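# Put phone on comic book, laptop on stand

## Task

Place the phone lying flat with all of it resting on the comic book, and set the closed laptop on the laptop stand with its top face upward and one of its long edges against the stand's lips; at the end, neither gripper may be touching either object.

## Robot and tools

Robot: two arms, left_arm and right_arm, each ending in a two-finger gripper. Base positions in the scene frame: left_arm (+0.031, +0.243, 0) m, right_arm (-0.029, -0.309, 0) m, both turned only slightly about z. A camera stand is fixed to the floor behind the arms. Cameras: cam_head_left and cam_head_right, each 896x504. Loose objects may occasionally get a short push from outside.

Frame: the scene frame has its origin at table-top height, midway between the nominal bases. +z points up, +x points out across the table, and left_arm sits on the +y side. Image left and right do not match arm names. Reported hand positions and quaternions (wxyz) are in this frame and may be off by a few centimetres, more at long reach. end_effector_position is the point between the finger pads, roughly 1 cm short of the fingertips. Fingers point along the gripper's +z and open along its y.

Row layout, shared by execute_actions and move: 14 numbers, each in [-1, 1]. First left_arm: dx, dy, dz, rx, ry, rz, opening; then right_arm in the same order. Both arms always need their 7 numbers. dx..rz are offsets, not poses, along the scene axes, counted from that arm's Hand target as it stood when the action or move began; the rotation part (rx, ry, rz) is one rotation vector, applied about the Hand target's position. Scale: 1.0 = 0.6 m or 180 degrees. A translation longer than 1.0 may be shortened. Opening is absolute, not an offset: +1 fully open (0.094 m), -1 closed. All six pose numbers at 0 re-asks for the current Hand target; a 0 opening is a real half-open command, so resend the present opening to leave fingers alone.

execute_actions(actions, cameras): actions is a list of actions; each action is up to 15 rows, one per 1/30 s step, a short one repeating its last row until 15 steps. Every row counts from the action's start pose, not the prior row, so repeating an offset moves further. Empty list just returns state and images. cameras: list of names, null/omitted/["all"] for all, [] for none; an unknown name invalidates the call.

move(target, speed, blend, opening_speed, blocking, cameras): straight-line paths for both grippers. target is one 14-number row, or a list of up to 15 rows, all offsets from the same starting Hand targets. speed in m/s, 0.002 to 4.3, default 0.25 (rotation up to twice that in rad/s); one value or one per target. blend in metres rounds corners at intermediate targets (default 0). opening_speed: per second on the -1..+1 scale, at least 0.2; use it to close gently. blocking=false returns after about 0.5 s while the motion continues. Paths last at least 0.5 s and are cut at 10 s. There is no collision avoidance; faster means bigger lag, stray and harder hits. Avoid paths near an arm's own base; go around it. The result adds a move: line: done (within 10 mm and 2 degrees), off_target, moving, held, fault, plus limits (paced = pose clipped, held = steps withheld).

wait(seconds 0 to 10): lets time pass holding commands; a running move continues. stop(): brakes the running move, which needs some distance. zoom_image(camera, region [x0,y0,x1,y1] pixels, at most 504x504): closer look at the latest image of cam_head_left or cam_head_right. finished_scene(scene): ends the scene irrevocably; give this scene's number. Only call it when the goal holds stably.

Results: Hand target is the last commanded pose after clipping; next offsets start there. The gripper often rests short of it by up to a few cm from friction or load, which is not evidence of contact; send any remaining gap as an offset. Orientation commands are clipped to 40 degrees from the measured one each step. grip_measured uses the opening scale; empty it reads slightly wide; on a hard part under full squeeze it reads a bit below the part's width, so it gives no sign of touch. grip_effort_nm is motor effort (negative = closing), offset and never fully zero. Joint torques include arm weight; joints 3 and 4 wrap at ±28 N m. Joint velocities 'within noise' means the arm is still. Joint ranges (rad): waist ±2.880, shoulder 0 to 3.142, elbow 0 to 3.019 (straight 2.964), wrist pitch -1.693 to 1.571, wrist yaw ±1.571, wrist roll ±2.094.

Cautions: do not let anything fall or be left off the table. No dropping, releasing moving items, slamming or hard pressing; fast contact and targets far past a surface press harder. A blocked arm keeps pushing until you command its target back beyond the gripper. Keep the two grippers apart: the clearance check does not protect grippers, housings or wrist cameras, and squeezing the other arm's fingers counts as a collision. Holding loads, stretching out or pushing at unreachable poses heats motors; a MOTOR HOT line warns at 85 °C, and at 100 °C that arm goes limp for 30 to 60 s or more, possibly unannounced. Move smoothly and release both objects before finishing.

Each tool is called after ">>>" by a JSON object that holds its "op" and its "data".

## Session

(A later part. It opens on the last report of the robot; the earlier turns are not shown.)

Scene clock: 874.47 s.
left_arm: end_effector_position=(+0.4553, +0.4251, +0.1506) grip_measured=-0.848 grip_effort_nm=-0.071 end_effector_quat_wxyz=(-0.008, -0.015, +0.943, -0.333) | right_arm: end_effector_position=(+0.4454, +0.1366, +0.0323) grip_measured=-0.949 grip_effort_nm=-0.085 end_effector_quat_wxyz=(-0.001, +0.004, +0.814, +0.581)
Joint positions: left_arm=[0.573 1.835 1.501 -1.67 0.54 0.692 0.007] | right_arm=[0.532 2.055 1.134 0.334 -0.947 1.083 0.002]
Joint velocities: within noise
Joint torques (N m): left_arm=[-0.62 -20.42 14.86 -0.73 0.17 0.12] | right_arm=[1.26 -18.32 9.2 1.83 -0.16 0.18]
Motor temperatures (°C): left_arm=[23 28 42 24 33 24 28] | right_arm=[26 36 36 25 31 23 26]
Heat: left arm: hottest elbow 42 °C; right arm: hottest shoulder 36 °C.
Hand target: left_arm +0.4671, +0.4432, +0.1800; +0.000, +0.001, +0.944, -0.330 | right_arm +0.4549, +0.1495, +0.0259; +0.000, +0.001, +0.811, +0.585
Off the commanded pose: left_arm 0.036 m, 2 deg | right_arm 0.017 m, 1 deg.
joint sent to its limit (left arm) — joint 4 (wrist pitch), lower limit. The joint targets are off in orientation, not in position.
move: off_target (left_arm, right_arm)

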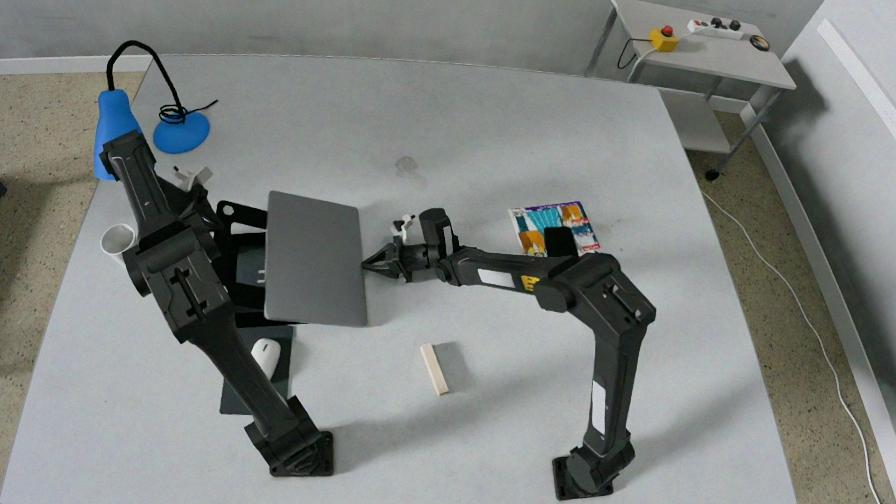

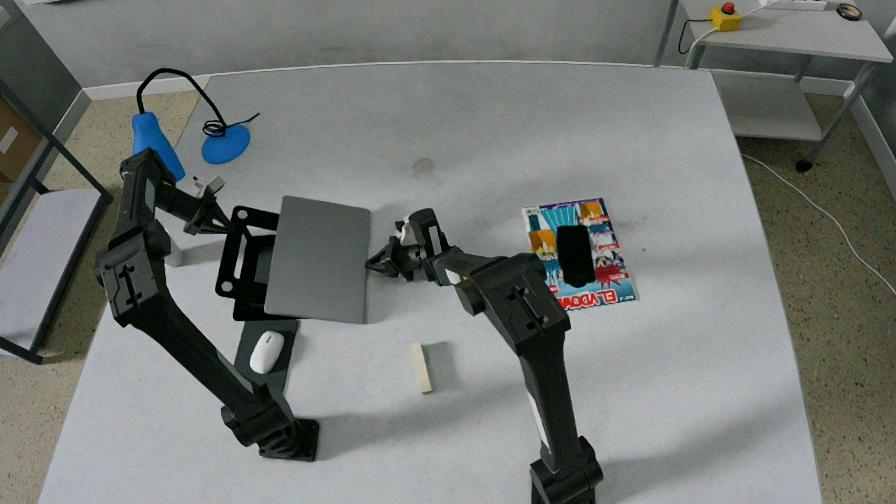

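>>> {"op": "move", "data": {"target": [0,0,0,0,0,0,-0.85,0,0.07,0.01,0,0,0,-0.95], "speed": 0.06}}

>>> {"op": "zoom_image", "data": {"camera": "cam_head_right", "region": [150, 150, 500, 400]}}

>>> {"op": "zoom_image", "data": {"camera": "cam_head_left", "region": [150, 120, 450, 370]}}

Scene clock: 878.67 s.
left_arm: end_effector_position=(+0.4552, +0.4252, +0.1506) grip_measured=-0.848 grip_effort_nm=-0.071 end_effector_quat_wxyz=(-0.009, -0.015, +0.943, -0.333) | right_arm: end_effector_position=(+0.4515, +0.1737, +0.0447) grip_measured=-0.949 grip_effort_nm=-0.071 end_effector_quat_wxyz=(+0.005, +0.005, +0.811, +0.584)
Joint positions: left_arm=[0.573 1.835 1.501 -1.67 0.54 0.692 0.007] | right_arm=[0.583 2.074 1.204 0.337 -0.897 1.137 0.002]
Joint velocities: within noise
Joint torques (N m): left_arm=[0.79 -20.84 14.74 -0.9 0.14 0.13] | right_arm=[1.96 -18.32 9.61 1.62 -0.06 0.2]
Motor temperatures (°C): left_arm=[23 29 42 24 33 24 27] | right_arm=[26 36 36 25 31 23 26]
Heat: left arm: hottest elbow 42 °C; right arm: hottest shoulder 36 °C.
Hand target: left_arm +0.4671, +0.4432, +0.1798; -0.001, +0.001, +0.944, -0.330 | right_arm +0.4549, +0.1915, +0.0320; +0.000, +0.000, +0.811, +0.585
Off the commanded pose: left_arm 0.036 m, 2 deg | right_arm 0.022 m, 1 deg.
joint sent to its limit (left arm) — joint 4 (wrist pitch), lower limit. The joint targets are off in orientation, not in position.
move: off_target (left_arm, right_arm)

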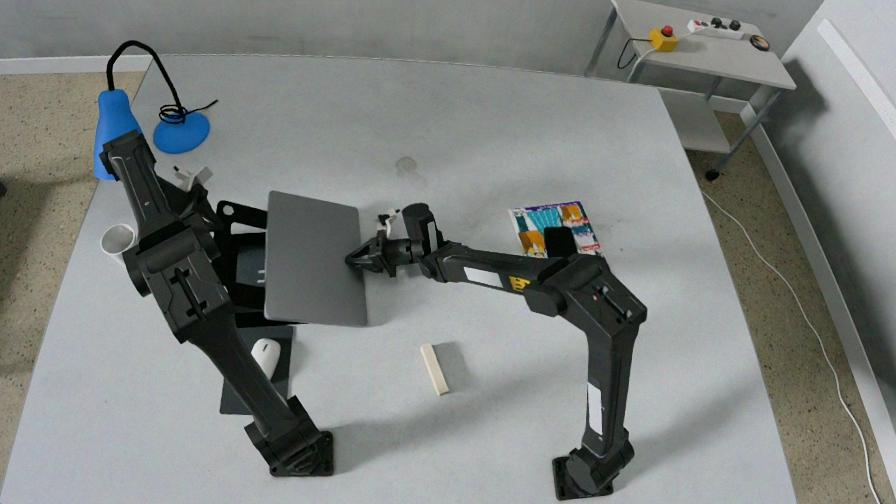

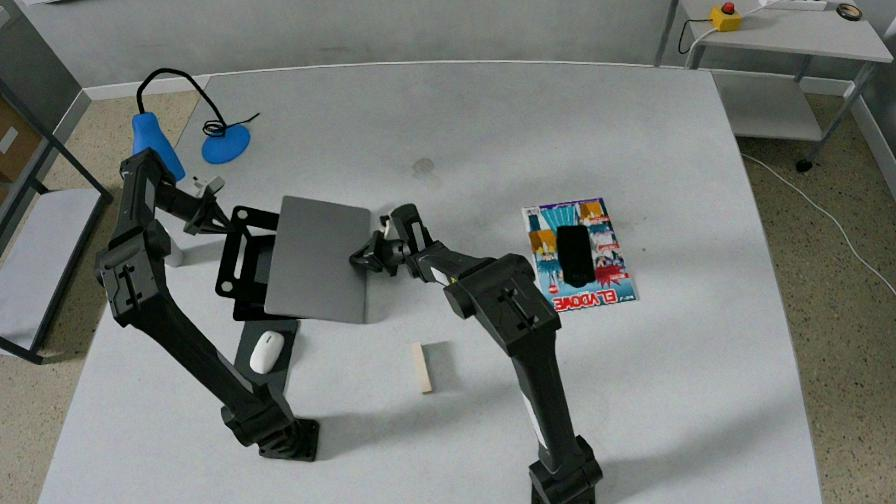

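Scaled by 1.440.

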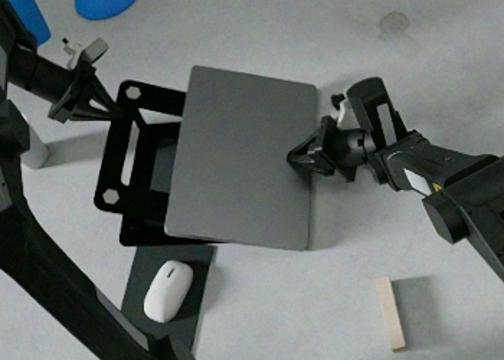

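Scaled by 1.680.

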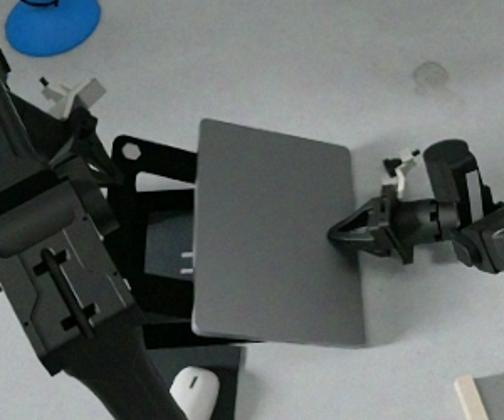

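>>> {"op": "move", "data": {"target": [[0,0,0,0,0,0,-0.85,0,-0.1,0.03,0,0,0,-0.95],[0,0,0,0,0,0,-0.85,-0.01,-0.2,-0.01,0,0,0,0.1],[0,0,0,0,0,0,-0.85,-0.01,-0.2,-0.02,0,0,0,0.1]], "speed": [0.15,0.15,0.1]}}

>>> {"op": "zoom_image", "data": {"camera": "cam_head_left", "region": [250, 160, 450, 360]}}

Scene clock: 890.77 s.
left_arm: end_effector_position=(+0.4552, +0.4252, +0.1507) grip_measured=-0.848 grip_effort_nm=-0.071 end_effector_quat_wxyz=(-0.009, -0.015, +0.943, -0.333) | right_arm: end_effector_position=(+0.4514, +0.0815, +0.0374) grip_measured=+0.098 grip_effort_nm=0.095 end_effector_quat_wxyz=(+0.007, -0.015, +0.805, +0.593)
Joint positions: left_arm=[0.573 1.834 1.501 -1.67 0.54 0.692 0.007] | right_arm=[0.432 2.019 1.077 0.302 -1.05 0.966 0.052]
Joint velocities: within noise
Joint torques (N m): left_arm=[0.44 -20.6 14.78 -0.76 0.16 0.13] | right_arm=[-0.32 -19.19 4.57 1.14 -0.06 0.06]
Motor temperatures (°C): left_arm=[23 29 42 24 33 24 27] | right_arm=[26 36 37 25 31 23 26]
Heat: left arm: hottest elbow 42 °C; right arm: hottest elbow 37 °C.
Hand target: left_arm +0.4671, +0.4432, +0.1800; +0.000, +0.001, +0.944, -0.330 | right_arm +0.4489, +0.0717, +0.0201; +0.000, +0.000, +0.811, +0.585
Off the commanded pose: left_arm 0.036 m, 2 deg | right_arm 0.020 m, 2 deg.
joint sent to its limit (left arm) — joint 4 (wrist pitch), lower limit. The joint targets are off in orientation, not in position.
move: off_target (left_arm, right_arm); target 2's new opening was sent with right_arm's hand 0.012 m and 2 deg from that target

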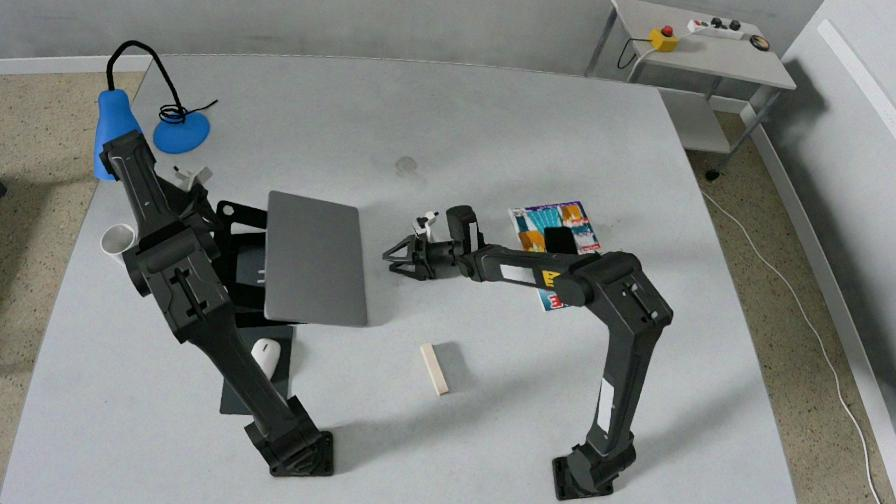

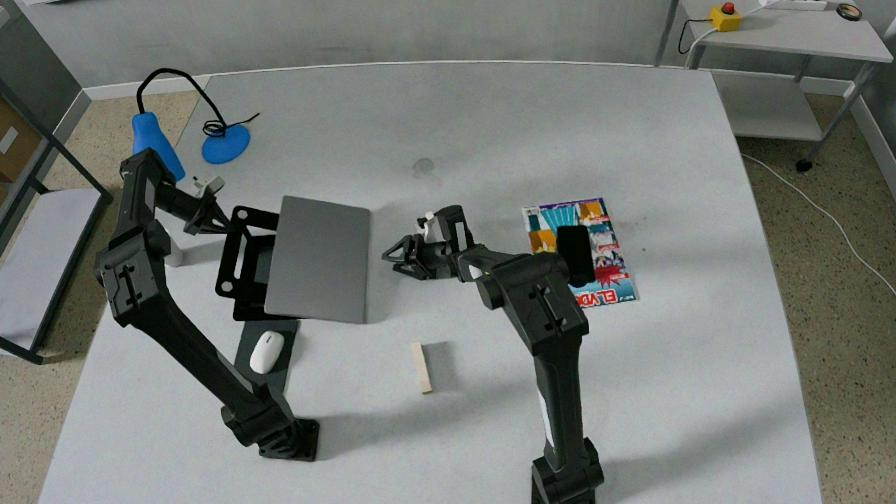

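Scaled by 2.520.

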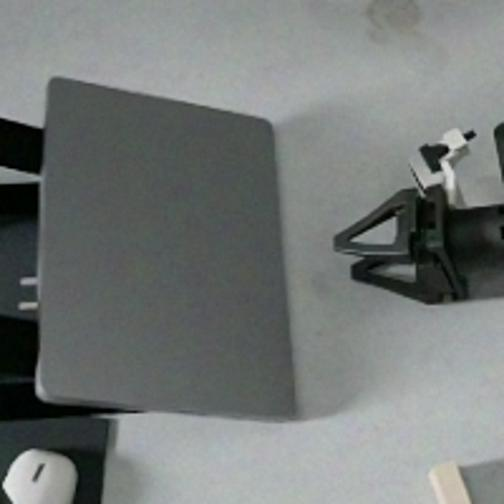

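>>> {"op": "move", "data": {"target": [[0,0,0,0,0,0,-0.85,0,0.164,0.01,0,0,0,0.1],[0,0,0,0,0,0,-0.85,0,0.164,0.01,0,0,0,-0.85]], "speed": [0.1,0.1], "opening_speed": 0.5}}

>>> {"op": "zoom_image", "data": {"camera": "cam_head_left", "region": [250, 160, 450, 360]}}

Scene clock: 899.93 s.
left_arm: end_effector_position=(+0.4549, +0.4257, +0.1507) grip_measured=-0.848 grip_effort_nm=-0.066 end_effector_quat_wxyz=(-0.008, -0.015, +0.943, -0.332) | right_arm: end_effector_position=(+0.4449, +0.1498, +0.0310) grip_measured=-0.842 grip_effort_nm=-0.408 end_effector_quat_wxyz=(+0.006, +0.011, +0.815, +0.579)
Joint positions: left_arm=[0.574 1.834 1.501 -1.67 0.539 0.692 0.007] | right_arm=[0.556 2.064 1.143 0.358 -0.907 1.113 0.007]
Joint velocities: within noise
Joint torques (N m): left_arm=[-0.5 -20.48 14.67 -0.72 0.19 0.13] | right_arm=[1.96 -18.32 9.63 1.65 -0.45 0.18]
Motor temperatures (°C): left_arm=[23 29 42 24 32 24 27] | right_arm=[26 36 37 25 30 23 26]
Heat: left arm: hottest elbow 42 °C; right arm: hottest elbow 37 °C.
Hand target: left_arm +0.4671, +0.4433, +0.1800; +0.000, +0.001, +0.944, -0.330 | right_arm +0.4489, +0.1701, +0.0261; +0.000, +0.000, +0.811, +0.585
Off the commanded pose: left_arm 0.036 m, 2 deg | right_arm 0.021 m, 2 deg.
joint sent to its limit (left arm) — joint 4 (wrist pitch), lower limit. The joint targets are off in orientation, not in position.
move: off_target (left_arm, right_arm); target 2's new opening was sent with right_arm's hand 0.023 m and 1 deg from that target

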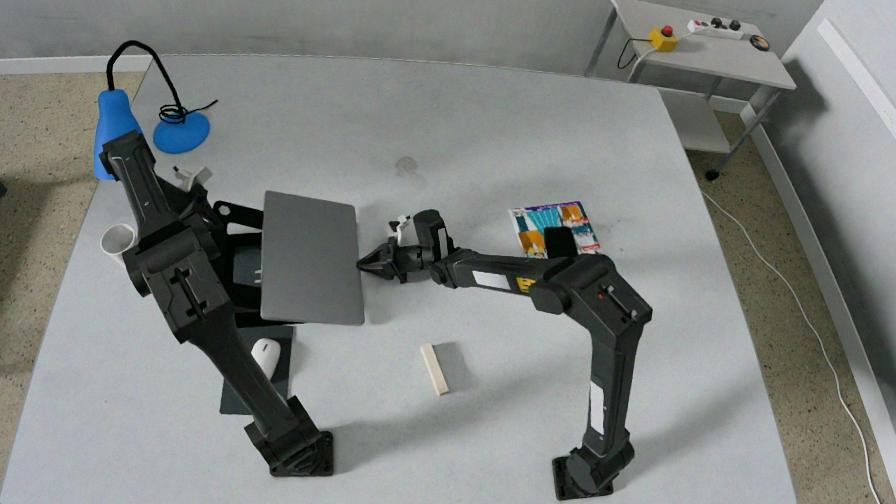

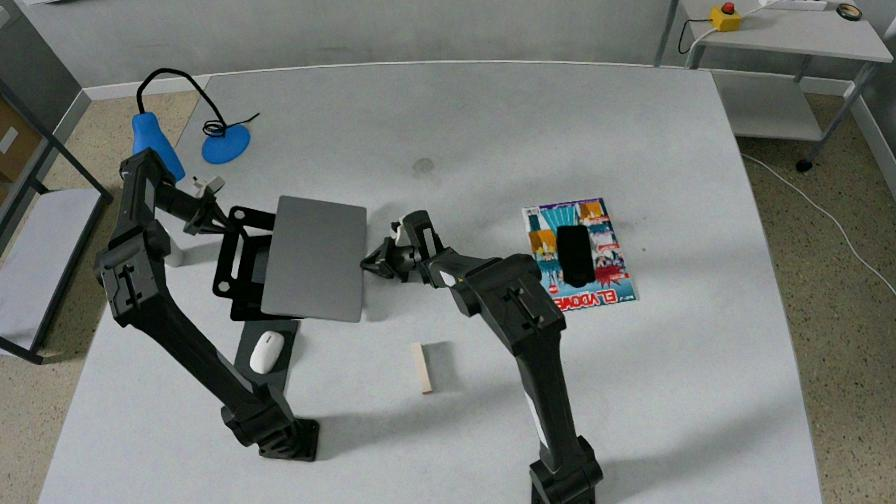

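Scaled by 2.520.

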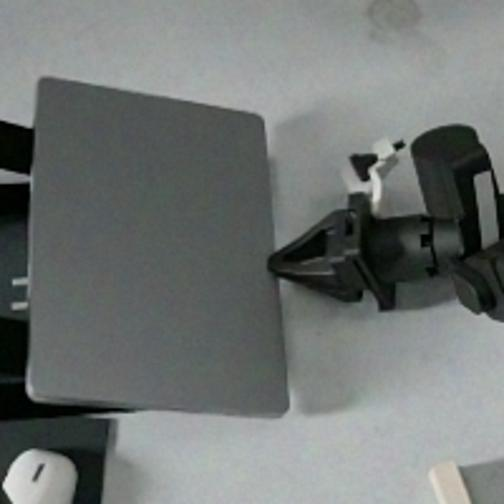

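>>> {"op": "move", "data": {"target": [[-0.003,-0.064,-0.01,-0.028,0,0,0.0,0,0,0,0,0,0,-0.85],[-0.012,-0.165,-0.11,-0.028,0,0,0.0,0,0,0,0,0,0,-0.85]], "speed": [0.12,0.08]}}

>>> {"op": "zoom_image", "data": {"camera": "cam_head_left", "region": [150, 150, 400, 360]}}

>>> {"op": "zoom_image", "data": {"camera": "cam_head_right", "region": [150, 150, 400, 360]}}

Scene clock: 921.50 s.
left_arm: end_effector_position=(+0.4623, +0.3467, +0.1224) grip_measured=-0.002 grip_effort_nm=0.134 end_effector_quat_wxyz=(+0.000, -0.003, +0.928, -0.373) | right_arm: end_effector_position=(+0.4449, +0.1498, +0.0310) grip_measured=-0.843 grip_effort_nm=-0.388 end_effector_quat_wxyz=(+0.006, +0.010, +0.815, +0.579)
Joint positions: left_arm=[0.452 1.798 1.341 -1.53 0.662 0.619 0.047] | right_arm=[0.556 2.064 1.143 0.358 -0.907 1.112 0.007]
Joint velocities: within noise
Joint torques (N m): left_arm=[-1.96 -17.79 6.58 0.62 0.23 0.12] | right_arm=[2.14 -18.32 9.66 1.65 -0.45 0.21]
Motor temperatures (°C): left_arm=[23 29 42 24 32 24 27] | right_arm=[26 37 39 25 30 23 26]
Heat: left arm: hottest elbow 42 °C; right arm: hottest elbow 39 °C.
Hand target: left_arm +0.4599, +0.3441, +0.1139; +0.000, +0.001, +0.928, -0.371 | right_arm +0.4488, +0.1701, +0.0261; +0.000, +0.000, +0.811, +0.585
Off the commanded pose: left_arm 0.009 m, 1 deg | right_arm 0.021 m, 2 deg.
move: off_target (right_arm)

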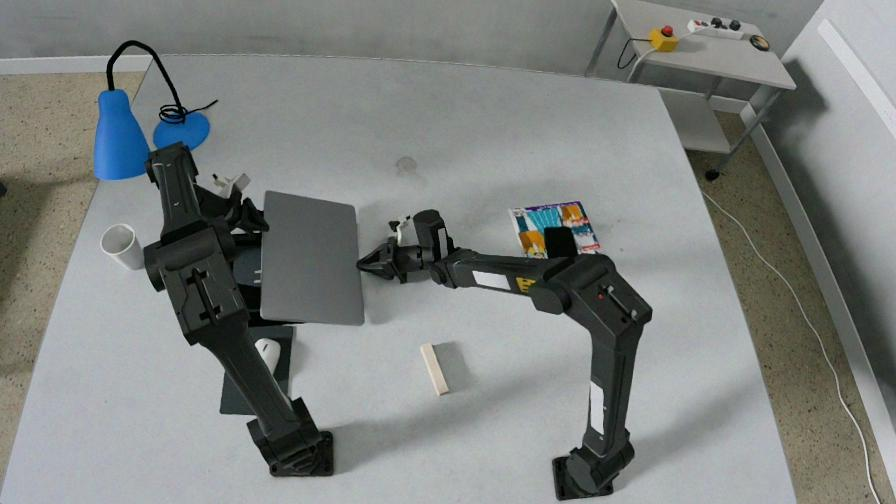

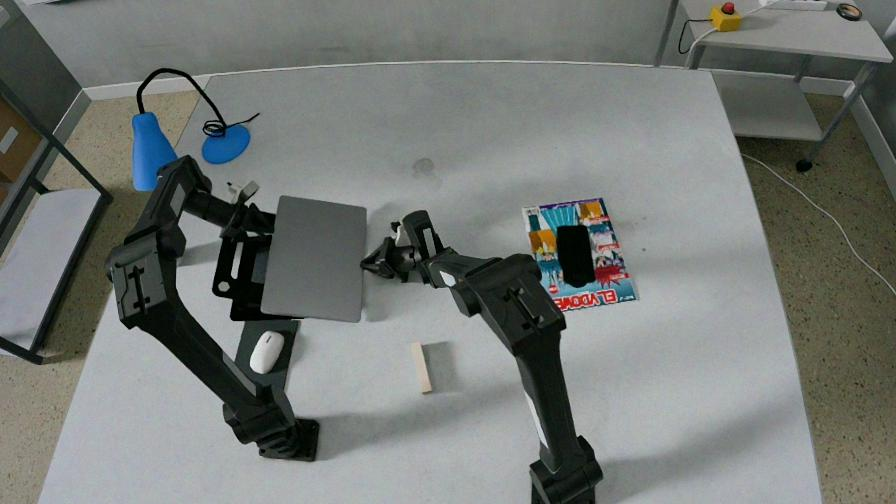

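Scaled by 2.016.

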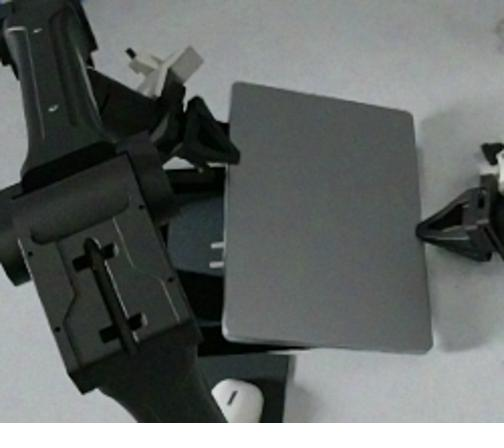

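Scaled by 2.016.

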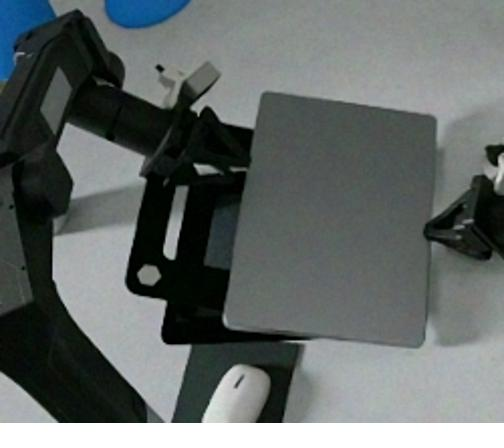

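>>> {"op": "move", "data": {"target": [[-0.05,0.02,0.01,0,0,0,0.0,0,0,0,0,0,0,-0.85],[-0.05,-0.035,-0.055,0,0,0,0.0,0,0,0,0,0,0,-0.85],[-0.05,-0.035,-0.055,0,0,0,-0.85,0,0,0,0,0,0,-0.85]], "speed": [0.12,0.06,0.08], "opening_speed": 0.5}}

>>> {"op": "zoom_image", "data": {"camera": "cam_head_right", "region": [150, 150, 400, 360]}}

Scene clock: 930.13 s.
left_arm: end_effector_position=(+0.4390, +0.3366, +0.1086) grip_measured=-0.842 grip_effort_nm=-0.335 end_effector_quat_wxyz=(+0.020, -0.010, +0.936, -0.350) | right_arm: end_effector_position=(+0.4452, +0.1498, +0.0309) grip_measured=-0.843 grip_effort_nm=-0.379 end_effector_quat_wxyz=(+0.010, +0.007, +0.815, +0.579)
Joint positions: left_arm=[0.451 1.712 1.202 -1.397 0.646 0.571 0.007] | right_arm=[0.556 2.064 1.143 0.358 -0.905 1.102 0.007]
Joint velocities: within noise
Joint torques (N m): left_arm=[-2.14 -12.34 4.96 0.23 1.01 0.44] | right_arm=[2.08 -18.37 9.69 1.62 -0.51 0.28]
Motor temperatures (°C): left_arm=[23 29 41 24 32 24 27] | right_arm=[26 37 40 25 30 23 26]
Heat: left arm: hottest elbow 41 °C; right arm: hottest elbow 40 °C.
Hand target: left_arm +0.4299, +0.3232, +0.0809; +0.000, +0.001, +0.928, -0.371 | right_arm +0.4489, +0.1700, +0.0261; +0.000, +0.000, +0.811, +0.585
Off the commanded pose: left_arm 0.032 m, 4 deg | right_arm 0.021 m, 2 deg.
move: off_target (left_arm, right_arm); target 3's new opening was sent with left_arm's hand 0.033 m and 3 deg from that target

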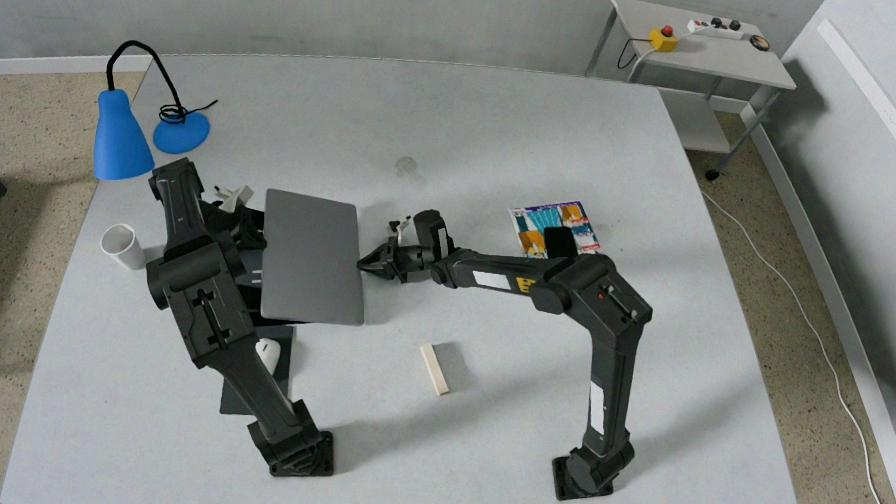

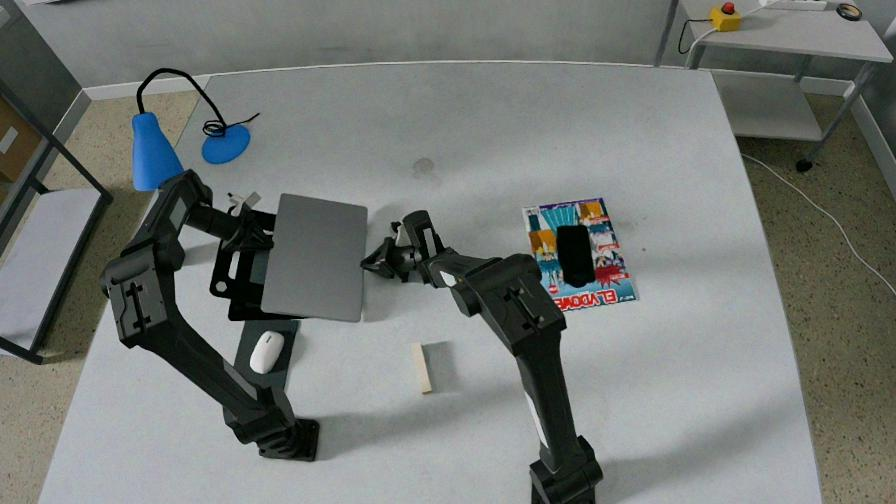

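Scaled by 2.016.

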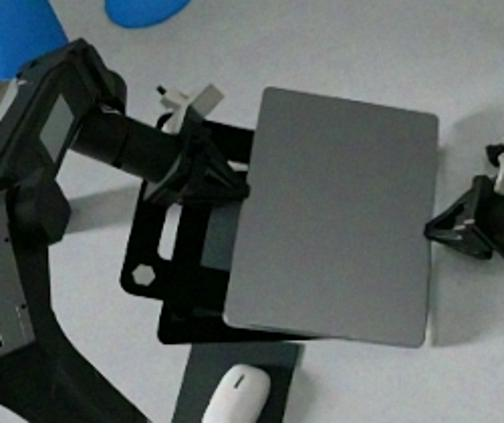

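>>> {"op": "move", "data": {"target": [[0.0,0.1,0.09,0,0,0,-0.85,0,0,0,0,0,0,-0.85],[0.0,0.1,0.09,0,0,0,0.3,0,0,0,0,0,0,-0.85]], "speed": [0.1,0.06]}}

>>> {"op": "zoom_image", "data": {"camera": "cam_head_right", "region": [200, 160, 400, 340]}}

>>> {"op": "zoom_image", "data": {"camera": "cam_head_left", "region": [200, 160, 400, 340]}}

Scene clock: 937.13 s.
left_arm: end_effector_position=(+0.4170, +0.3658, +0.1321) grip_measured=+0.296 grip_effort_nm=0.203 end_effector_quat_wxyz=(-0.018, -0.008, +0.921, -0.388) | right_arm: end_effector_position=(+0.4437, +0.1527, +0.0304) grip_measured=-0.845 grip_effort_nm=-0.276 end_effector_quat_wxyz=(+0.009, +0.004, +0.815, +0.579)
Joint positions: left_arm=[0.537 1.758 1.29 -1.63 0.63 0.724 0.061] | right_arm=[0.561 2.067 1.147 0.358 -0.906 1.1 0.007]
Joint velocities: within noise
Joint torques (N m): left_arm=[-0.91 -15.27 12.71 -0.09 -0.3 0.16] | right_arm=[1.73 -18.49 9.51 1.59 -0.48 0.3]
Motor temperatures (°C): left_arm=[23 29 41 24 32 24 27] | right_arm=[26 38 40 25 29 23 26]
Heat: left arm: hottest elbow 41 °C; right arm: hottest elbow 40 °C.
Hand target: left_arm +0.4299, +0.3832, +0.1350; +0.000, +0.001, +0.928, -0.371 | right_arm +0.4490, +0.1700, +0.0260; +0.000, +0.000, +0.811, +0.585
Off the commanded pose: left_arm 0.022 m, 3 deg | right_arm 0.019 m, 1 deg.
move: off_target (left_arm, right_arm); target 2's new opening was sent with left_arm's hand 0.022 m and 2 deg from that target

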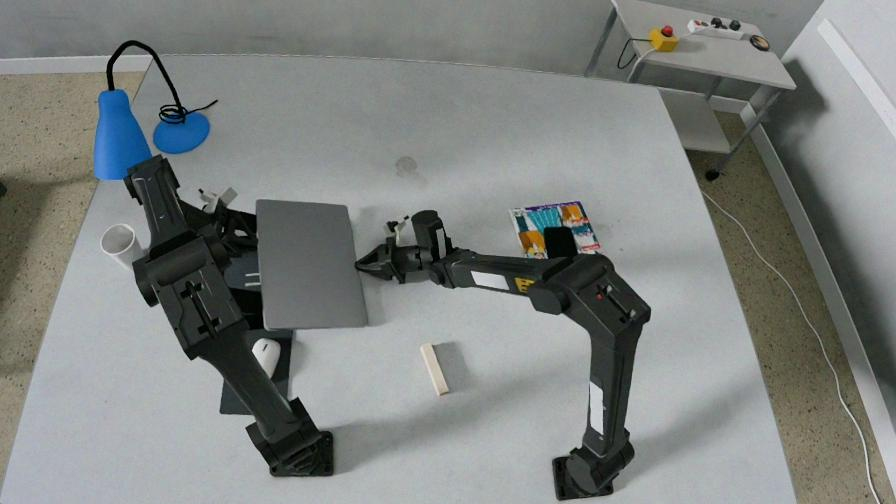

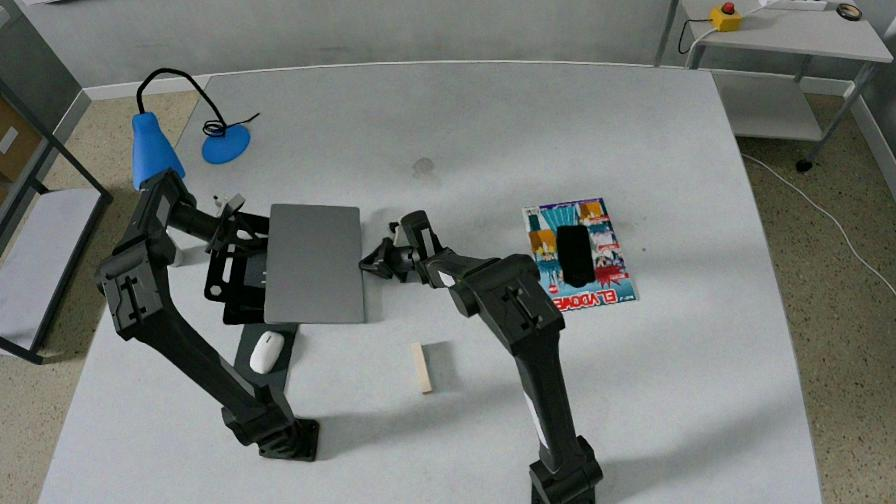

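Scaled by 2.520.

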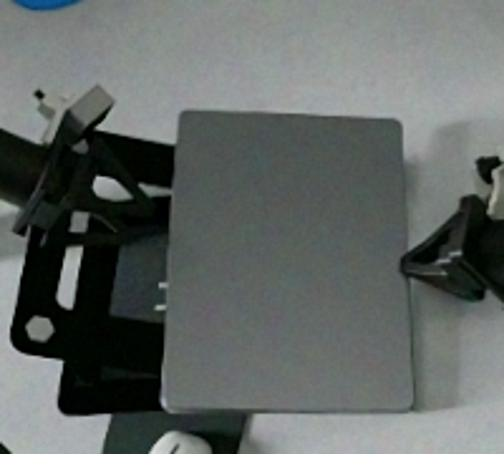

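Scaled by 2.520.

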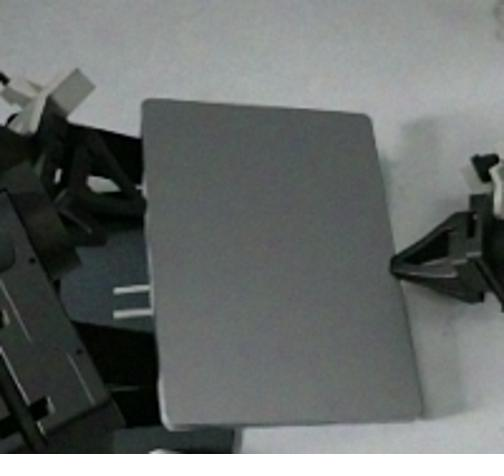

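>>> {"op": "move", "data": {"target": [[0.02,0.06,0.06,0,0,0,0.3,0,0.05,0.0,0,0,0,-0.9]], "speed": [0.06]}}

>>> {"op": "zoom_image", "data": {"camera": "cam_head_right", "region": [200, 160, 400, 340]}}

>>> {"op": "zoom_image", "data": {"camera": "cam_head_left", "region": [200, 160, 400, 340]}}

Scene clock: 942.37 s.
left_arm: end_effector_position=(+0.4295, +0.4026, +0.1538) grip_measured=+0.298 grip_effort_nm=0.129 end_effector_quat_wxyz=(+0.005, -0.009, +0.931, -0.365) | right_arm: end_effector_position=(+0.4493, +0.1618, +0.0301) grip_measured=-0.894 grip_effort_nm=-0.842 end_effector_quat_wxyz=(+0.016, +0.011, +0.817, +0.576)
Joint positions: left_arm=[0.584 1.768 1.389 -1.666 0.6 0.743 0.061] | right_arm=[0.573 2.077 1.168 0.358 -0.873 1.116 0.005]
Joint velocities: within noise
Joint torques (N m): left_arm=[-0.32 -16.67 14.49 -1.05 0.23 0.1] | right_arm=[3.84 -17.79 11.29 1.74 -0.29 0.46]
Motor temperatures (°C): left_arm=[23 29 41 24 32 24 27] | right_arm=[26 38 40 25 29 23 26]
Heat: left arm: hottest elbow 41 °C; right arm: hottest elbow 40 °C.
Hand target: left_arm +0.4419, +0.4191, +0.1710; +0.000, +0.001, +0.928, -0.371 | right_arm +0.4490, +0.2000, +0.0261; +0.001, +0.000, +0.811, +0.585
Off the commanded pose: left_arm 0.027 m, 2 deg | right_arm 0.038 m, 2 deg.
joint sent to its limit (left arm) — joint 4 (wrist pitch), lower limit. The joint targets are off in orientation, not in position.
move: off_target (left_arm, right_arm)

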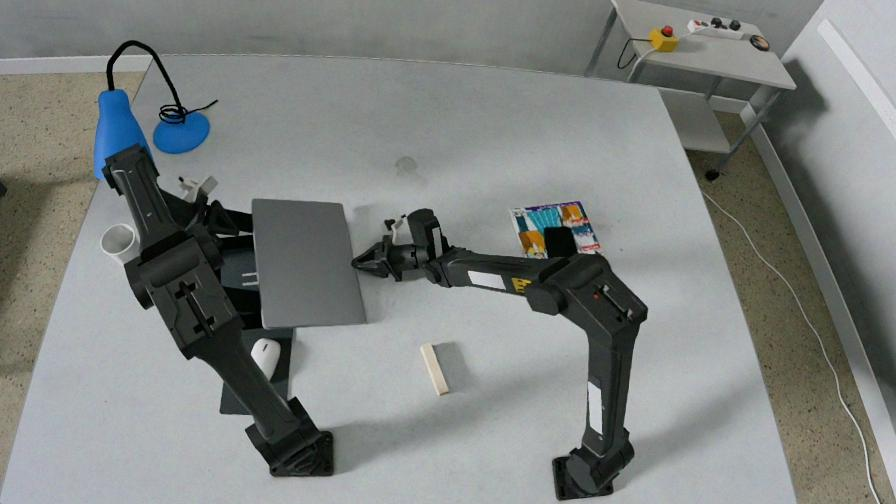

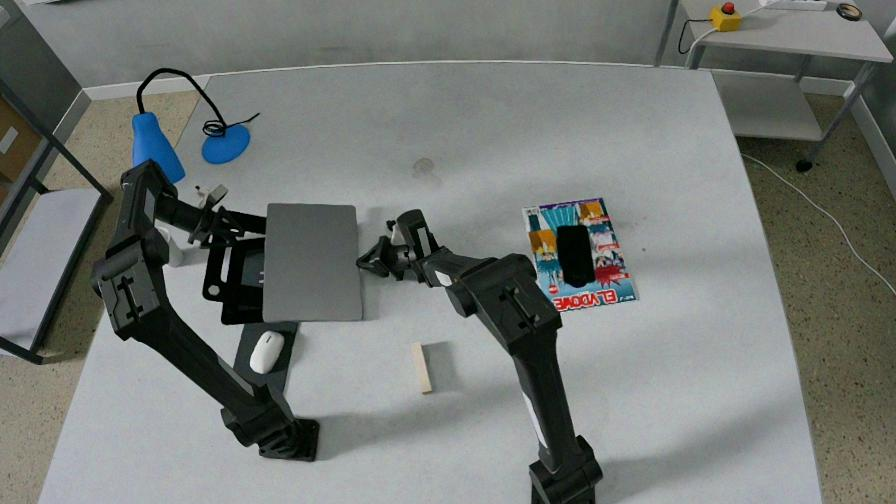

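Scaled by 2.520.

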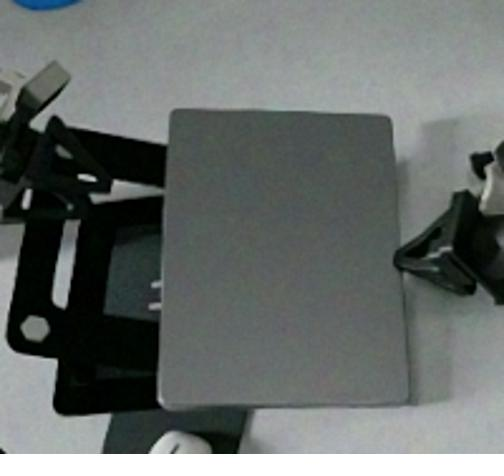

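Scaled by 2.520.

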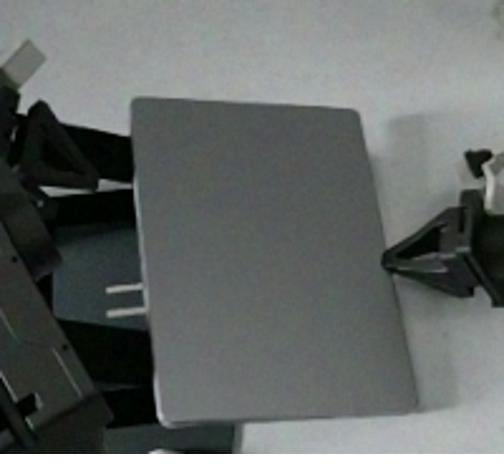

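>>> {"op": "move", "data": {"target": [[0,0,0,0,0,0,0.3,0,0.07,0.0,0,0,0,-0.9]], "speed": [0.05]}}

>>> {"op": "zoom_image", "data": {"camera": "cam_head_right", "region": [200, 160, 400, 340]}}

>>> {"op": "zoom_image", "data": {"camera": "cam_head_left", "region": [200, 160, 400, 340]}}

Scene clock: 946.67 s.
left_arm: end_effector_position=(+0.4294, +0.4026, +0.1538) grip_measured=+0.298 grip_effort_nm=0.129 end_effector_quat_wxyz=(+0.005, -0.009, +0.931, -0.365) | right_arm: end_effector_position=(+0.4588, +0.1976, +0.0307) grip_measured=-0.895 grip_effort_nm=-0.813 end_effector_quat_wxyz=(+0.025, +0.013, +0.817, +0.576)
Joint positions: left_arm=[0.584 1.768 1.389 -1.667 0.6 0.743 0.061] | right_arm=[0.618 2.122 1.25 0.358 -0.82 1.153 0.005]
Joint velocities: within noise
Joint torques (N m): left_arm=[-0.15 -16.85 14.46 -1.01 0.2 0.05] | right_arm=[4.54 -19.14 11.52 1.5 -0.47 0.48]
Motor temperatures (°C): left_arm=[23 28 41 24 32 24 27] | right_arm=[26 38 40 25 29 23 26]
Heat: left arm: hottest elbow 41 °C; right arm: hottest elbow 40 °C.
Hand target: left_arm +0.4419, +0.4191, +0.1710; +0.000, +0.001, +0.928, -0.371 | right_arm +0.4488, +0.2421, +0.0259; +0.000, +0.000, +0.811, +0.585
Off the commanded pose: left_arm 0.027 m, 2 deg | right_arm 0.046 m, 3 deg.
joint sent to its limit (left arm) — joint 4 (wrist pitch), lower limit. The joint targets are off in orientation, not in position.
move: off_target (left_arm, right_arm)

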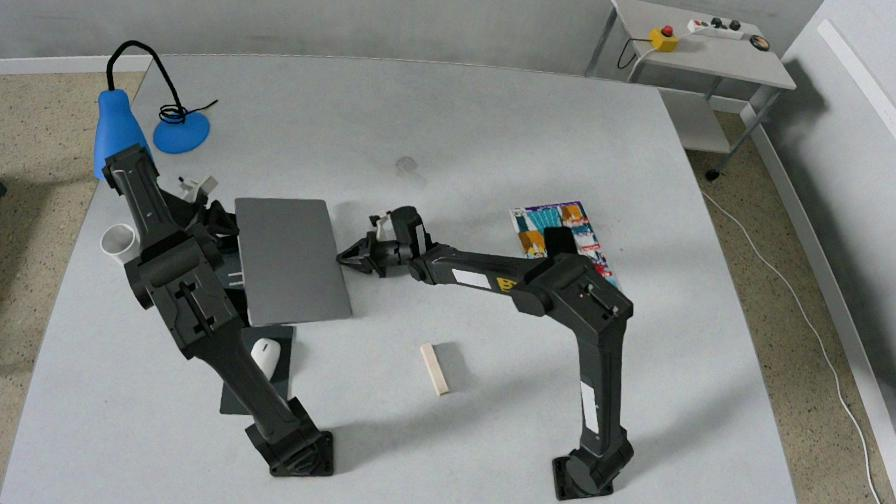

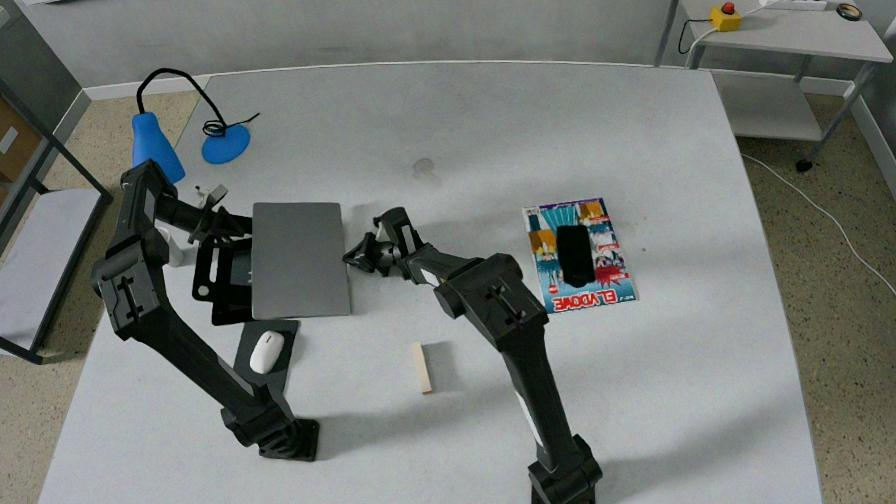

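Scaled by 2.520.

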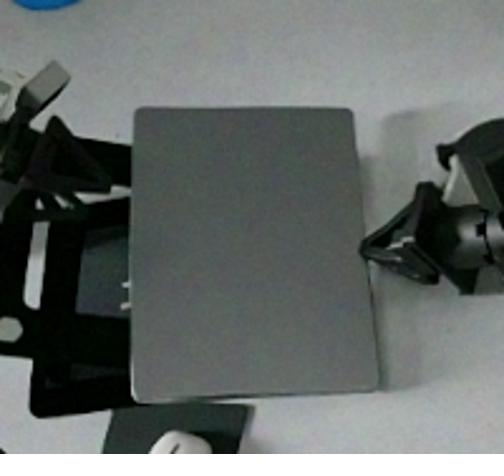

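Scaled by 2.520.

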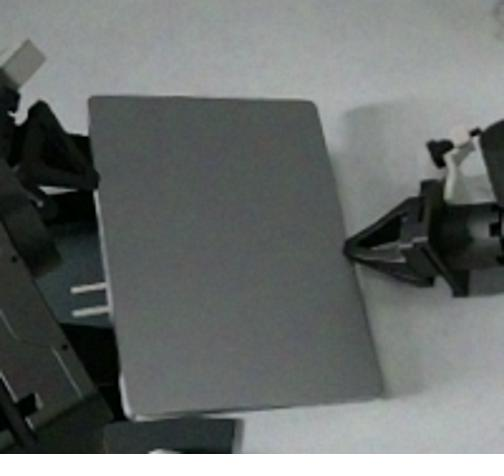

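>>> {"op": "move", "data": {"target": [[-0.0,0.08,0.06,0.1,0,0,-0.9,0,0,0,0,0,0,-0.9],[-0.092,0.127,0.06,0.15,0,0,-0.9,0,0,0,0,0,0,-0.9],[-0.092,0.127,-0.06,0.15,0,0,-0.9,0,0,0,0,0,0,-0.9]], "speed": [0.2,0.2,0.08]}}

>>> {"op": "zoom_image", "data": {"camera": "cam_head_right", "region": [100, 130, 400, 340]}}

>>> {"op": "zoom_image", "data": {"camera": "cam_head_left", "region": [100, 130, 400, 340]}}

Scene clock: 959.67 s.
left_arm: end_effector_position=(+0.3890, +0.4908, +0.1519) grip_measured=-0.899 grip_effort_nm=-0.051 end_effector_quat_wxyz=(+0.004, +0.001, +0.990, -0.144) | right_arm: end_effector_position=(+0.4591, +0.1981, +0.0310) grip_measured=-0.894 grip_effort_nm=-0.676 end_effector_quat_wxyz=(+0.025, +0.014, +0.817, +0.576)
Joint positions: left_arm=[0.667 1.633 1.334 -1.453 0.225 0.719 0.005] | right_arm=[0.619 2.122 1.252 0.358 -0.819 1.156 0.005]
Joint velocities: within noise
Joint torques (N m): left_arm=[-0.38 -14.21 7.69 1.11 -0.07 0.15] | right_arm=[4.54 -19.25 11.56 1.51 -0.53 0.43]
Motor temperatures (°C): left_arm=[23 28 41 24 31 24 27] | right_arm=[27 37 40 25 29 23 26]
Heat: left arm: hottest elbow 41 °C; right arm: hottest elbow 40 °C.
Hand target: left_arm +0.3868, +0.4953, +0.1349; -0.001, +0.001, +0.990, -0.144 | right_arm +0.4490, +0.2420, +0.0262; +0.000, +0.000, +0.811, +0.585
Off the commanded pose: left_arm 0.018 m, 1 deg | right_arm 0.045 m, 3 deg.
move: off_target (left_arm, right_arm)

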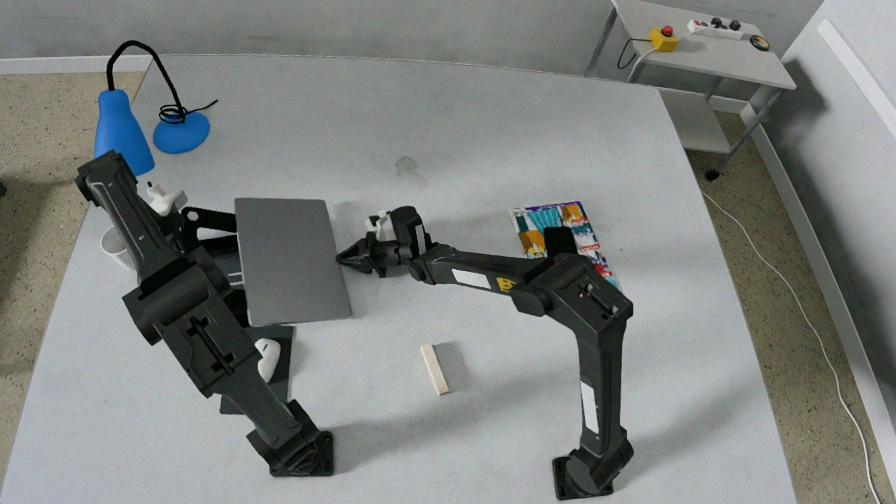

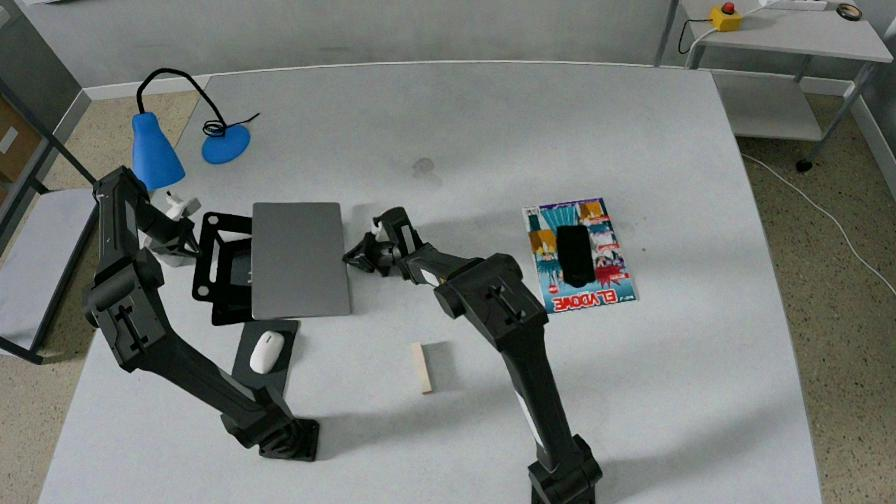

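Scaled by 1.680.

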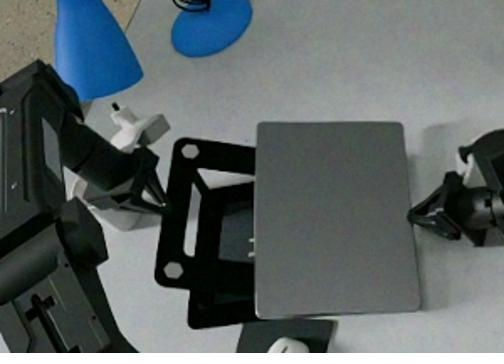

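Scaled by 1.680.

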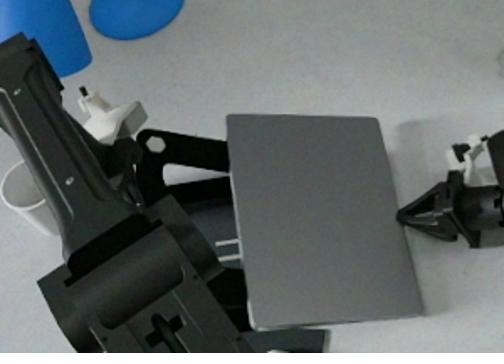

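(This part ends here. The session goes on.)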